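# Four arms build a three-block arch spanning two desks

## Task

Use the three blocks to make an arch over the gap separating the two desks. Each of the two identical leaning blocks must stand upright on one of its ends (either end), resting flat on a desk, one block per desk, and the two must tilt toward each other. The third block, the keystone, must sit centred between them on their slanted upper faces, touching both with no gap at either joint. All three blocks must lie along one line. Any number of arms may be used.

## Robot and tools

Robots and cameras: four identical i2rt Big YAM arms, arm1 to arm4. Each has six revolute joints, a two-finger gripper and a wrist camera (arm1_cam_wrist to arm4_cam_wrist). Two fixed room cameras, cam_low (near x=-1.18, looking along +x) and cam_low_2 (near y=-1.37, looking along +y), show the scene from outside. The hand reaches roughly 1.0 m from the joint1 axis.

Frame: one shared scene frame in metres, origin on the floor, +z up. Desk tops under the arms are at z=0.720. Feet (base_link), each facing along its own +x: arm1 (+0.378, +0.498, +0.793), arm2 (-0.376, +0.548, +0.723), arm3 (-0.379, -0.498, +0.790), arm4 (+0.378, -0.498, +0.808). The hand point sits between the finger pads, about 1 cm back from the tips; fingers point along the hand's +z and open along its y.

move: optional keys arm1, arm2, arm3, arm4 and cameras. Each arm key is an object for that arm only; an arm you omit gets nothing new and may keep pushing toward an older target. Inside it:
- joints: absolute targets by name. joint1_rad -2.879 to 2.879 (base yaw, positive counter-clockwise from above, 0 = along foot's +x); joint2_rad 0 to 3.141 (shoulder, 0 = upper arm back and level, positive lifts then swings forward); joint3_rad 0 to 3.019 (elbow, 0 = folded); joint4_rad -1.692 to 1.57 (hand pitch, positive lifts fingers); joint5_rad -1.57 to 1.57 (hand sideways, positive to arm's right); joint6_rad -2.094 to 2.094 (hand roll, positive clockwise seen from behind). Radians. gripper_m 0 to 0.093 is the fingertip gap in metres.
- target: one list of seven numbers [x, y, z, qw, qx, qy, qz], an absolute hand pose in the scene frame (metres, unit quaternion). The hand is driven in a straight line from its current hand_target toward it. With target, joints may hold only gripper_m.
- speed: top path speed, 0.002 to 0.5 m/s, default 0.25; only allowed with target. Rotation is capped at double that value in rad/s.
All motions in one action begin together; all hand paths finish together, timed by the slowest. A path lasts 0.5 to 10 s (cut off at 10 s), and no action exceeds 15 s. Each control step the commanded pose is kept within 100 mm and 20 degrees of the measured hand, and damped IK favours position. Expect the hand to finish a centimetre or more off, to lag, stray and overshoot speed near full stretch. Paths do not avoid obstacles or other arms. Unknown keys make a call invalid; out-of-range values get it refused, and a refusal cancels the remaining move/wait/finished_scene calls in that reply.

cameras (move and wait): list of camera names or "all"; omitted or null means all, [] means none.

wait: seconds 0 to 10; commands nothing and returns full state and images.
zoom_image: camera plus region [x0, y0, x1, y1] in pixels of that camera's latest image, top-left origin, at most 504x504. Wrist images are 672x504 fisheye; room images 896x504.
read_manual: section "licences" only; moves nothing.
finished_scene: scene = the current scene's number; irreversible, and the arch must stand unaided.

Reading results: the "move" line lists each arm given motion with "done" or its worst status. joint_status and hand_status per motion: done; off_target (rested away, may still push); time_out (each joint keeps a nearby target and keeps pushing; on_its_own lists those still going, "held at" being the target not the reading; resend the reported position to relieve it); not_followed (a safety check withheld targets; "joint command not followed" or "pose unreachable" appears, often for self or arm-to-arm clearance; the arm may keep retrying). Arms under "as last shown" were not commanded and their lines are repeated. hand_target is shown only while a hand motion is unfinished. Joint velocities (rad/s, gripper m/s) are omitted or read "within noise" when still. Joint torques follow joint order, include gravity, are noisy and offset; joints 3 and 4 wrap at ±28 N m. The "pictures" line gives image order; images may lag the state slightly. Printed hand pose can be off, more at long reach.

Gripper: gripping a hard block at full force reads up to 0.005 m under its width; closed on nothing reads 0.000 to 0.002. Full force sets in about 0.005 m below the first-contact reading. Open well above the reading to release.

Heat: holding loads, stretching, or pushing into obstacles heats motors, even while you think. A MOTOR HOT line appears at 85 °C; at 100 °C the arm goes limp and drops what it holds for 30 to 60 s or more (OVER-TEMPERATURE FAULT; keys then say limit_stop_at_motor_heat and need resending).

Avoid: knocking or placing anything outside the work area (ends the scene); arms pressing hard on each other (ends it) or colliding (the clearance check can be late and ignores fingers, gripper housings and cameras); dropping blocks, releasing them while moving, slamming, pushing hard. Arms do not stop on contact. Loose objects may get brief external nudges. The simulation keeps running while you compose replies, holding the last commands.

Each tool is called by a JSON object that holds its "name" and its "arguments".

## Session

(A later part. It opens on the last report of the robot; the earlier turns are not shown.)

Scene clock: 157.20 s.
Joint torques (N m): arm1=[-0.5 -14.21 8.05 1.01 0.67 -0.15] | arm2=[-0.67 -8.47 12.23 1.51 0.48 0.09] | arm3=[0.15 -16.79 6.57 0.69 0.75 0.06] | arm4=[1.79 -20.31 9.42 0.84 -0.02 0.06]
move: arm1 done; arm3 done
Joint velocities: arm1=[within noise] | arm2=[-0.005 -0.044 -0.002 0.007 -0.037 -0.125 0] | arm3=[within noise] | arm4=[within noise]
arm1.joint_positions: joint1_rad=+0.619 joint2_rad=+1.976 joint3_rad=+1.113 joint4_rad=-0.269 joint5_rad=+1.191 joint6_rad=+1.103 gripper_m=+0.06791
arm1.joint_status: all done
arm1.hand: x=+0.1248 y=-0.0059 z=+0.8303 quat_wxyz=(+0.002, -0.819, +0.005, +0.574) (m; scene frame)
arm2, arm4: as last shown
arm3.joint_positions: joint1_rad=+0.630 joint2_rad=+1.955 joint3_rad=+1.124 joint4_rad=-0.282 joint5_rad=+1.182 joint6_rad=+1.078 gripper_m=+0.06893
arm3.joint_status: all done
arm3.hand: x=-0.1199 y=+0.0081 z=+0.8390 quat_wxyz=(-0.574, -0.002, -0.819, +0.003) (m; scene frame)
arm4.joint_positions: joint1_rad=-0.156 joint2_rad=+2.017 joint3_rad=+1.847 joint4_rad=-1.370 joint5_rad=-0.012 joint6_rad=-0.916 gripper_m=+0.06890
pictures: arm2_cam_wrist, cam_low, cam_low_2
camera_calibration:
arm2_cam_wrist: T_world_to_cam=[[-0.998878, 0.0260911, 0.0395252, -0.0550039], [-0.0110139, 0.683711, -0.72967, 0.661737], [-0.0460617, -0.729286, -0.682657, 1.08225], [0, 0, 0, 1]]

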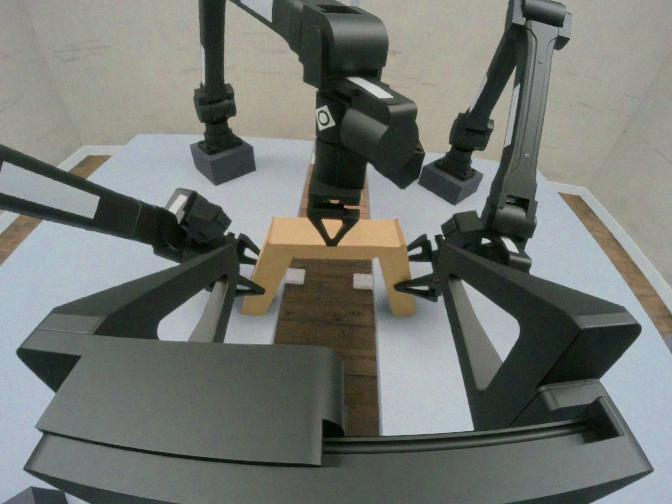

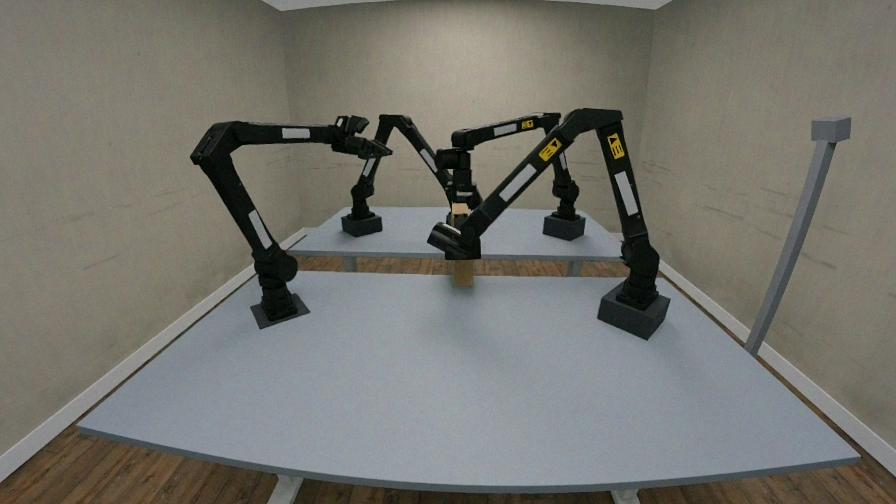

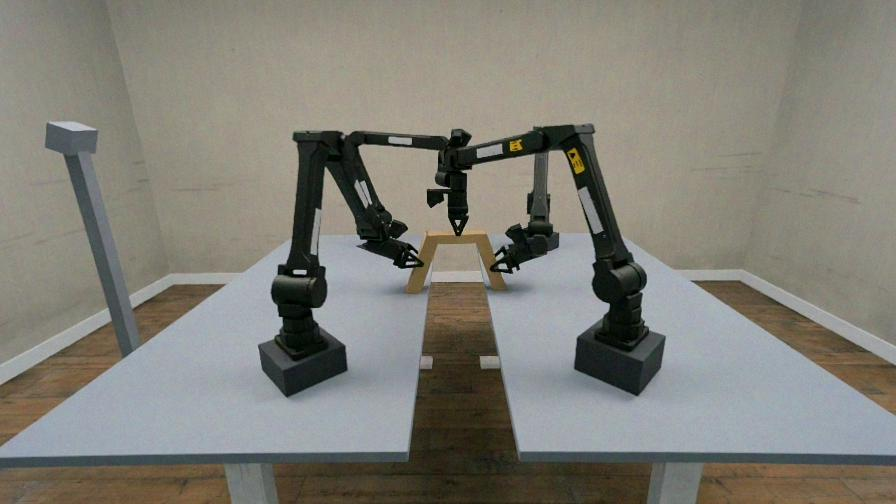

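{"name": "wait", "arguments": {"seconds": 0.5, "cameras": ["cam_low_2","arm2_cam_wrist","cam_low"]}}

{"name": "zoom_image", "arguments": {"camera": "cam_low_2", "region": [400, 200, 520, 300]}}

{"name": "zoom_image", "arguments": {"camera": "arm2_cam_wrist", "region": [225, 190, 425, 325]}}

{"name": "zoom_image", "arguments": {"camera": "cam_low", "region": [430, 180, 500, 300]}}

Scene clock: 159.20 s.
Joint torques (N m): arm1=[-0.62 -14.21 8.02 1.05 0.67 -0.15] | arm2=[-0.97 -7.94 12.29 1.57 0.48 0.09] | arm3=[0.21 -16.5 6.6 0.59 0.76 0.07] | arm4=[1.79 -20.37 9.42 0.84 -0.02 0.07]
arm1.joint_positions: joint1_rad=+0.619 joint2_rad=+1.976 joint3_rad=+1.113 joint4_rad=-0.269 joint5_rad=+1.191 joint6_rad=+1.103 gripper_m=+0.06792
arm1.joint_status: all done
arm1.hand: x=+0.1248 y=-0.0059 z=+0.8303 quat_wxyz=(+0.002, -0.819, +0.005, +0.574) (m; scene frame)
arm2.joint_positions: joint1_rad=+0.511 joint2_rad=+1.190 joint3_rad=+1.136 joint4_rad=-0.495 joint5_rad=+1.209 joint6_rad=+0.472 gripper_m=+0.09396
arm2.hand: x=-0.0009 y=+0.2595 z=+1.1349 quat_wxyz=(-0.438, -0.528, -0.561, +0.464) (m; scene frame)
arm3.joint_positions: joint1_rad=+0.630 joint2_rad=+1.955 joint3_rad=+1.124 joint4_rad=-0.282 joint5_rad=+1.182 joint6_rad=+1.078 gripper_m=+0.06894
arm3.joint_status: all done
arm3.hand: x=-0.1199 y=+0.0081 z=+0.8390 quat_wxyz=(-0.574, -0.002, -0.819, +0.003) (m; scene frame)
arm4.joint_positions: joint1_rad=-0.156 joint2_rad=+2.017 joint3_rad=+1.847 joint4_rad=-1.370 joint5_rad=-0.012 joint6_rad=-0.916 gripper_m=+0.06890
arm4.hand: x=-0.0112 y=-0.0016 z=+0.9402 quat_wxyz=(-0.008, +1.000, +0.004, -0.014) (m; scene frame)
wait: 0.50 s; at rest from the start
pictures: arm2_cam_wrist, cam_low, cam_low_2
camera_calibration:
arm2_cam_wrist: T_world_to_cam=[[-0.998878, 0.0260911, 0.0395252, -0.0550039], [-0.0110139, 0.683711, -0.72967, 0.661737], [-0.0460617, -0.729286, -0.682657, 1.08225], [0, 0, 0, 1]]

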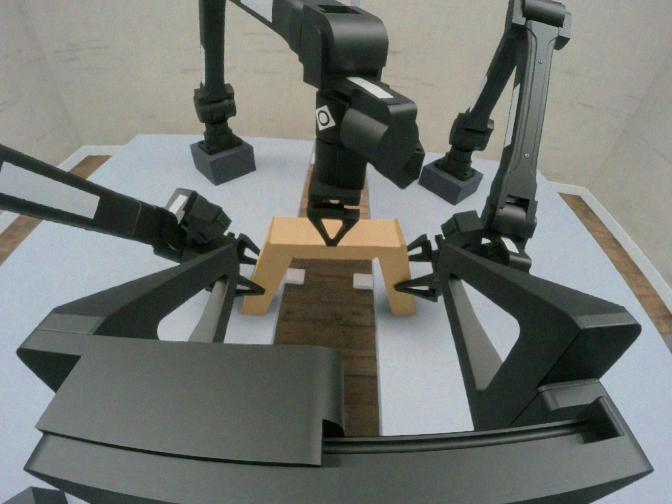

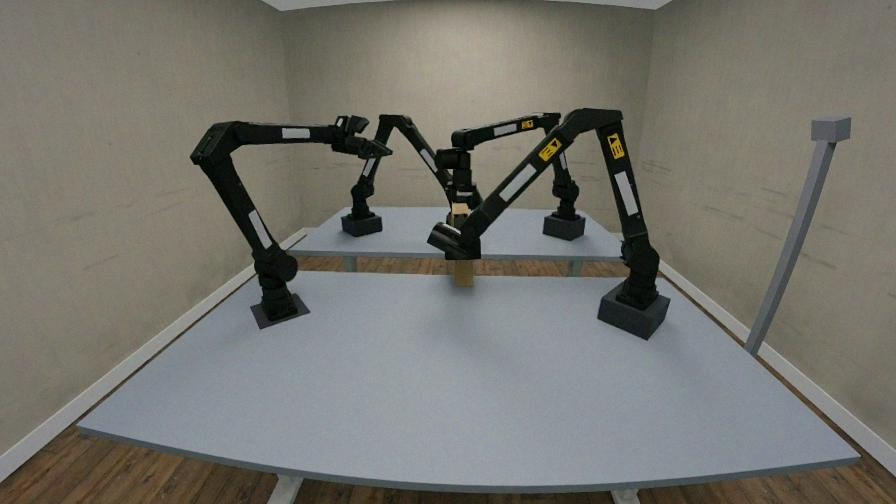

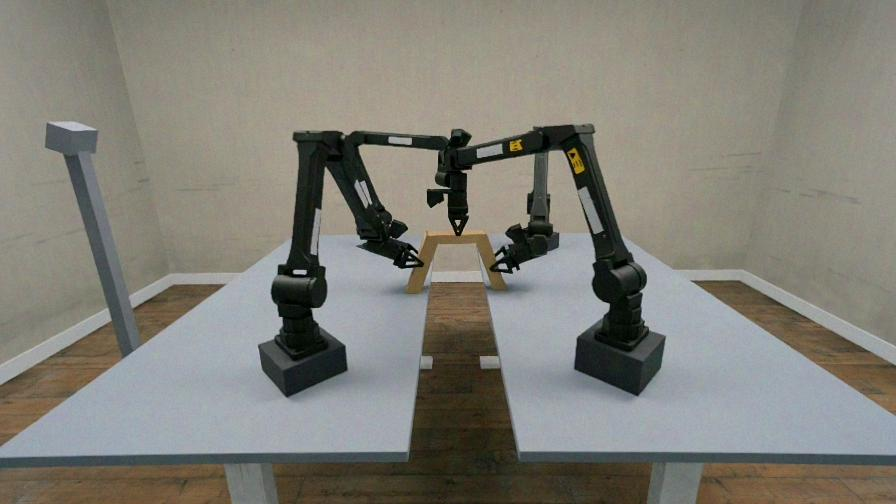

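Scaled by 4.200 from the camera's 896x504 image, which has a finer 1280x720 frame.

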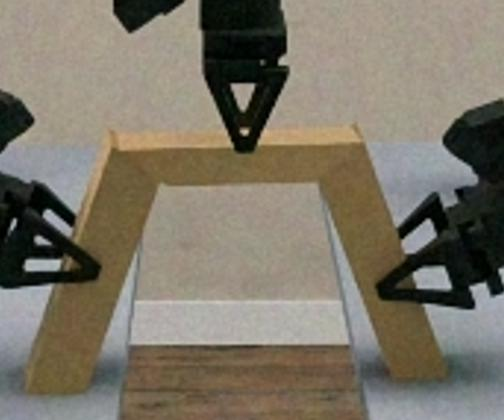

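Scaled by 2.520 from the camera's 672x504 image, which has a finer 960x720 frame.

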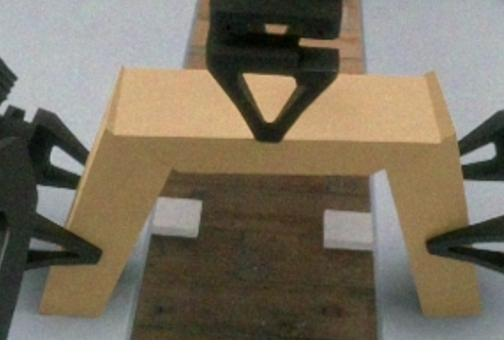

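Scaled by 4.200 from the camera's 896x504 image, which has a finer 1280x720 frame.

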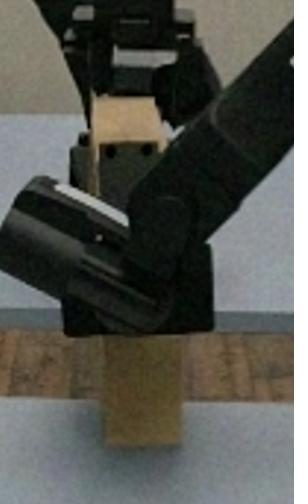

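{"name": "move", "arguments": {"arm1": {"joints":{"gripper_m":0.085}}, "arm3": {"joints":{"gripper_m":0.085}}, "arm4": {"joints":{"gripper_m":0.085}}, "cameras": ["cam_low_2","arm2_cam_wrist"]}}

{"name": "zoom_image", "arguments": {"camera": "arm2_cam_wrist", "region": [225, 190, 425, 325]}}

Scene clock: 161.97 s.
Joint torques (N m): arm1=[-0.56 -14.45 8.08 0.98 0.67 -0.15] | arm2=[-0.85 -8.29 12.27 1.59 0.48 0.1] | arm3=[0.56 -16.62 6.65 0.7 0.76 0.07] | arm4=[1.85 -20.42 9.4 0.87 -0.02 0.06]
move: arm1 done; arm3 done; arm4 done
arm1.joint_positions: joint1_rad=+0.619 joint2_rad=+1.976 joint3_rad=+1.113 joint4_rad=-0.267 joint5_rad=+1.191 joint6_rad=+1.097 gripper_m=+0.08482
arm1.joint_status: all done
arm1.hand: x=+0.1248 y=-0.0061 z=+0.8304 quat_wxyz=(+0.003, -0.818, +0.003, +0.575) (m; scene frame)
arm2: as last shown
arm3.joint_positions: joint1_rad=+0.630 joint2_rad=+1.955 joint3_rad=+1.124 joint4_rad=-0.282 joint5_rad=+1.182 joint6_rad=+1.078 gripper_m=+0.08485
arm3.joint_status: all done
arm3.hand: x=-0.1199 y=+0.0081 z=+0.8390 quat_wxyz=(-0.574, -0.002, -0.819, +0.003) (m; scene frame)
arm4.joint_positions: joint1_rad=-0.156 joint2_rad=+2.017 joint3_rad=+1.847 joint4_rad=-1.370 joint5_rad=-0.012 joint6_rad=-0.916 gripper_m=+0.08482
arm4.joint_status: all done
arm4.hand: x=-0.0112 y=-0.0016 z=+0.9402 quat_wxyz=(-0.008, +1.000, +0.004, -0.014) (m; scene frame)
pictures: arm2_cam_wrist, cam_low_2
camera_calibration:
arm2_cam_wrist: T_world_to_cam=[[-0.998878, 0.0260911, 0.0395252, -0.0550039], [-0.0110139, 0.683711, -0.72967, 0.661737], [-0.0460617, -0.729286, -0.682657, 1.08225], [0, 0, 0, 1]]

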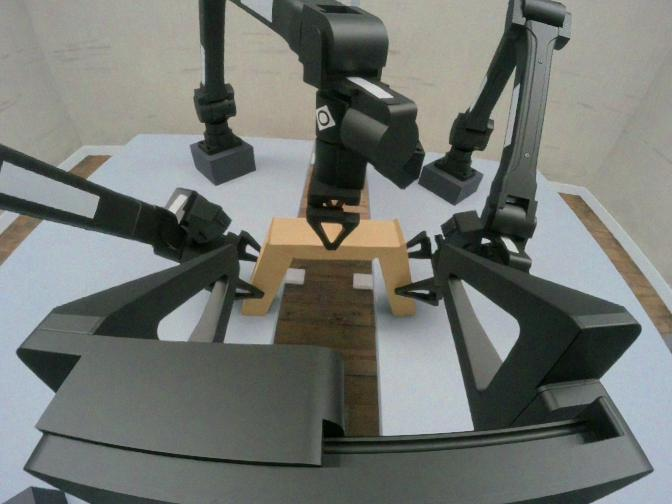

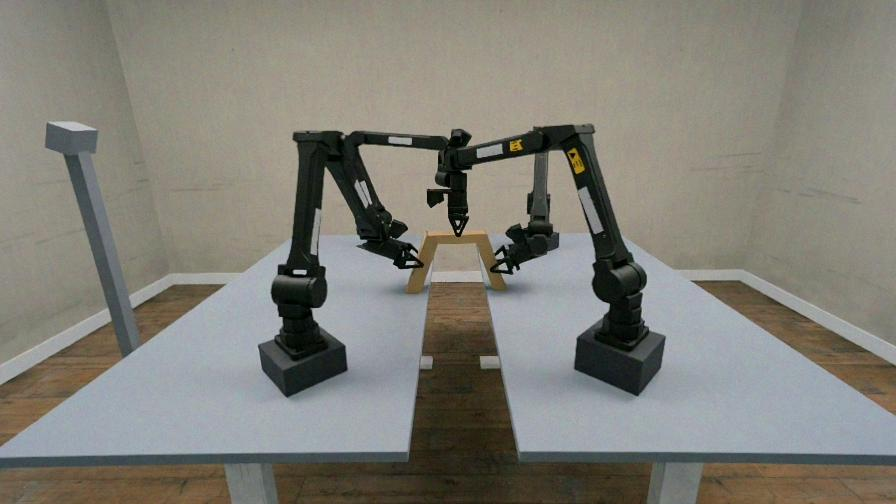

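Scaled by 2.520 from the camera's 672x504 image, which has a finer 960x720 frame.

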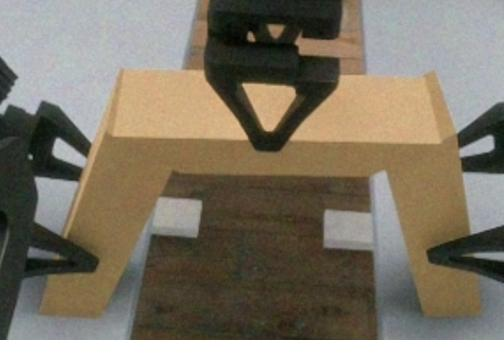

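{"name": "move", "arguments": {"arm4": {"target":[-0.0112,-0.0016,1.1,0,1,0,0],"speed":0.1}, "arm3": {"target":[-0.24,0.0081,0.885,0.574,0,0.819,0],"speed":0.1}, "arm1": {"target":[0.245,-0.0061,0.876,0,0.819,0,-0.574],"speed":0.1}, "cameras": ["cam_low_2","arm2_cam_wrist","cam_low"]}}

{"name": "zoom_image", "arguments": {"camera": "arm2_cam_wrist", "region": [225, 190, 425, 325]}}

{"name": "zoom_image", "arguments": {"camera": "cam_low_2", "region": [400, 210, 520, 300]}}

Scene clock: 165.70 s.
Joint torques (N m): arm1=[0.79 -13.1 11.97 -0.66 0.51 0.05] | arm2=[-1.14 -8.23 12.23 1.52 0.49 0.1] | arm3=[1.44 -14.45 9.65 -0.98 0.7 0.27] | arm4=[2.08 -22.07 12.45 -0.13 0 0.11]
move: arm1 off_target; arm3 off_target; arm4 off_target
arm1.joint_positions: joint1_rad=+0.847 joint2_rad=+1.949 joint3_rad=+1.199 joint4_rad=-1.030 joint5_rad=+1.224 joint6_rad=+1.741 gripper_m=+0.08488
arm1.hand: x=+0.2401 y=+0.0135 z=+0.8613 quat_wxyz=(+0.021, -0.818, -0.010, +0.575) (m; scene frame)
arm1.hand_target: x=+0.2452 y=-0.0055 z=+0.8766 quat_wxyz=(-0.003, -0.819, +0.003, +0.574) (m; scene frame)
arm1.hand_status: off_target (0.025 m and 2.7 deg from the pose sent, 0.129 m and 0.5 deg at the start)
arm2: as last shown
arm3.joint_positions: joint1_rad=+0.856 joint2_rad=+1.917 joint3_rad=+1.209 joint4_rad=-1.021 joint5_rad=+1.219 joint6_rad=+1.698 gripper_m=+0.08492
arm3.hand: x=-0.2350 y=-0.0091 z=+0.8738 quat_wxyz=(-0.574, +0.009, -0.819, +0.018) (m; scene frame)
arm3.hand_target: x=-0.2402 y=+0.0080 z=+0.8853 quat_wxyz=(-0.574, -0.003, -0.819, -0.003) (m; scene frame)
arm3.hand_status: off_target (0.021 m and 2.2 deg from the pose sent, 0.129 m and 0.5 deg at the start)
arm4.joint_positions: joint1_rad=-0.156 joint2_rad=+1.995 joint3_rad=+2.140 joint4_rad=-1.683 joint5_rad=-0.003 joint6_rad=-0.918 gripper_m=+0.08488
arm4.hand: x=-0.0070 y=-0.0044 z=+1.0651 quat_wxyz=(-0.012, +1.000, +0.004, -0.011) (m; scene frame)
arm4.hand_target: x=-0.0100 y=-0.0032 z=+1.0992 quat_wxyz=(-0.037, +0.999, +0.001, -0.029) (m; scene frame)
arm4.hand_status: off_target (0.035 m and 1.9 deg from the pose sent, 0.160 m and 1.9 deg at the start; a joint's target at an end of its range on 47 of 83 steps)
pictures: arm2_cam_wrist, cam_low, cam_low_2
camera_calibration:
arm2_cam_wrist: T_world_to_cam=[[-0.998878, 0.0260911, 0.0395252, -0.0550039], [-0.0110139, 0.683711, -0.72967, 0.661737], [-0.0460617, -0.729286, -0.682657, 1.08225], [0, 0, 0, 1]]

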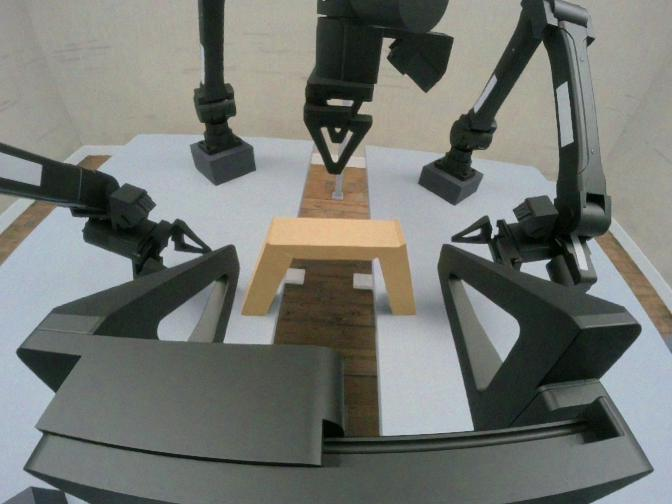

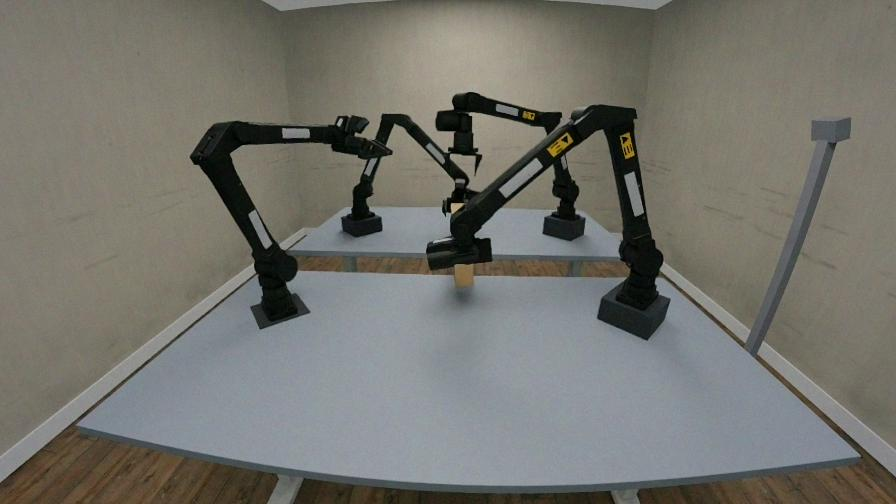

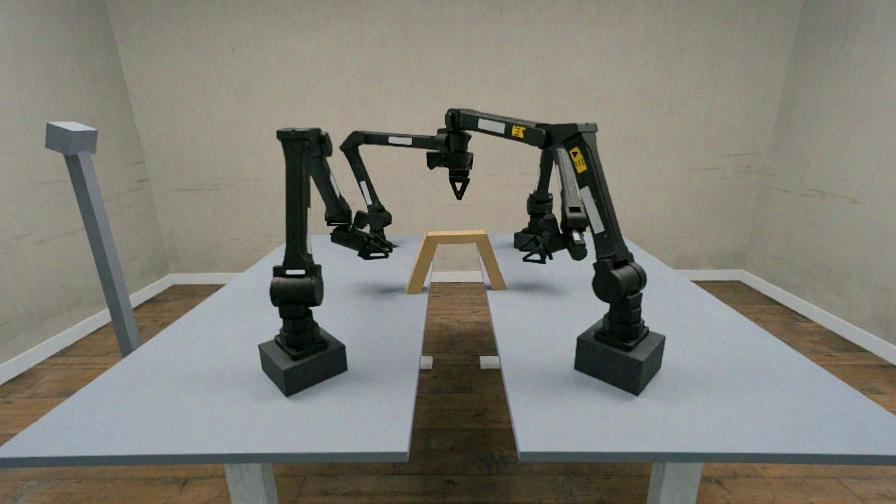

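Scaled by 2.520 from the camera's 672x504 image, which has a finer 960x720 frame.

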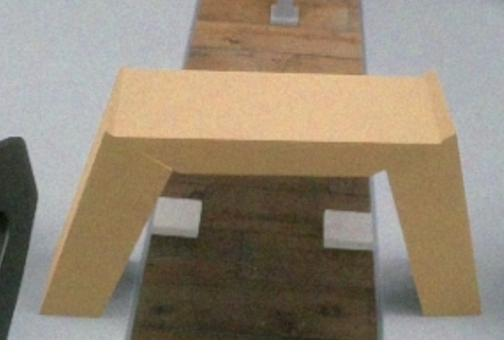

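Scaled by 4.200 from the camera's 896x504 image, which has a finer 1280x720 frame.

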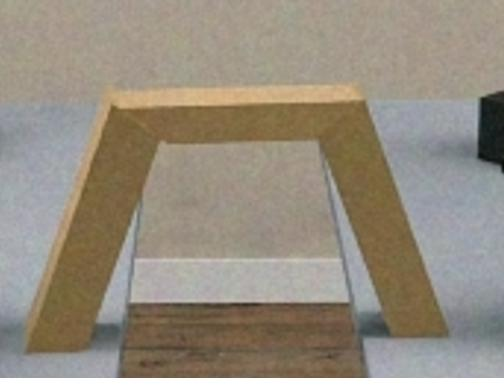

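{"name": "finished_scene", "arguments": {"scene": 2}}

The scene is finished: the task was done.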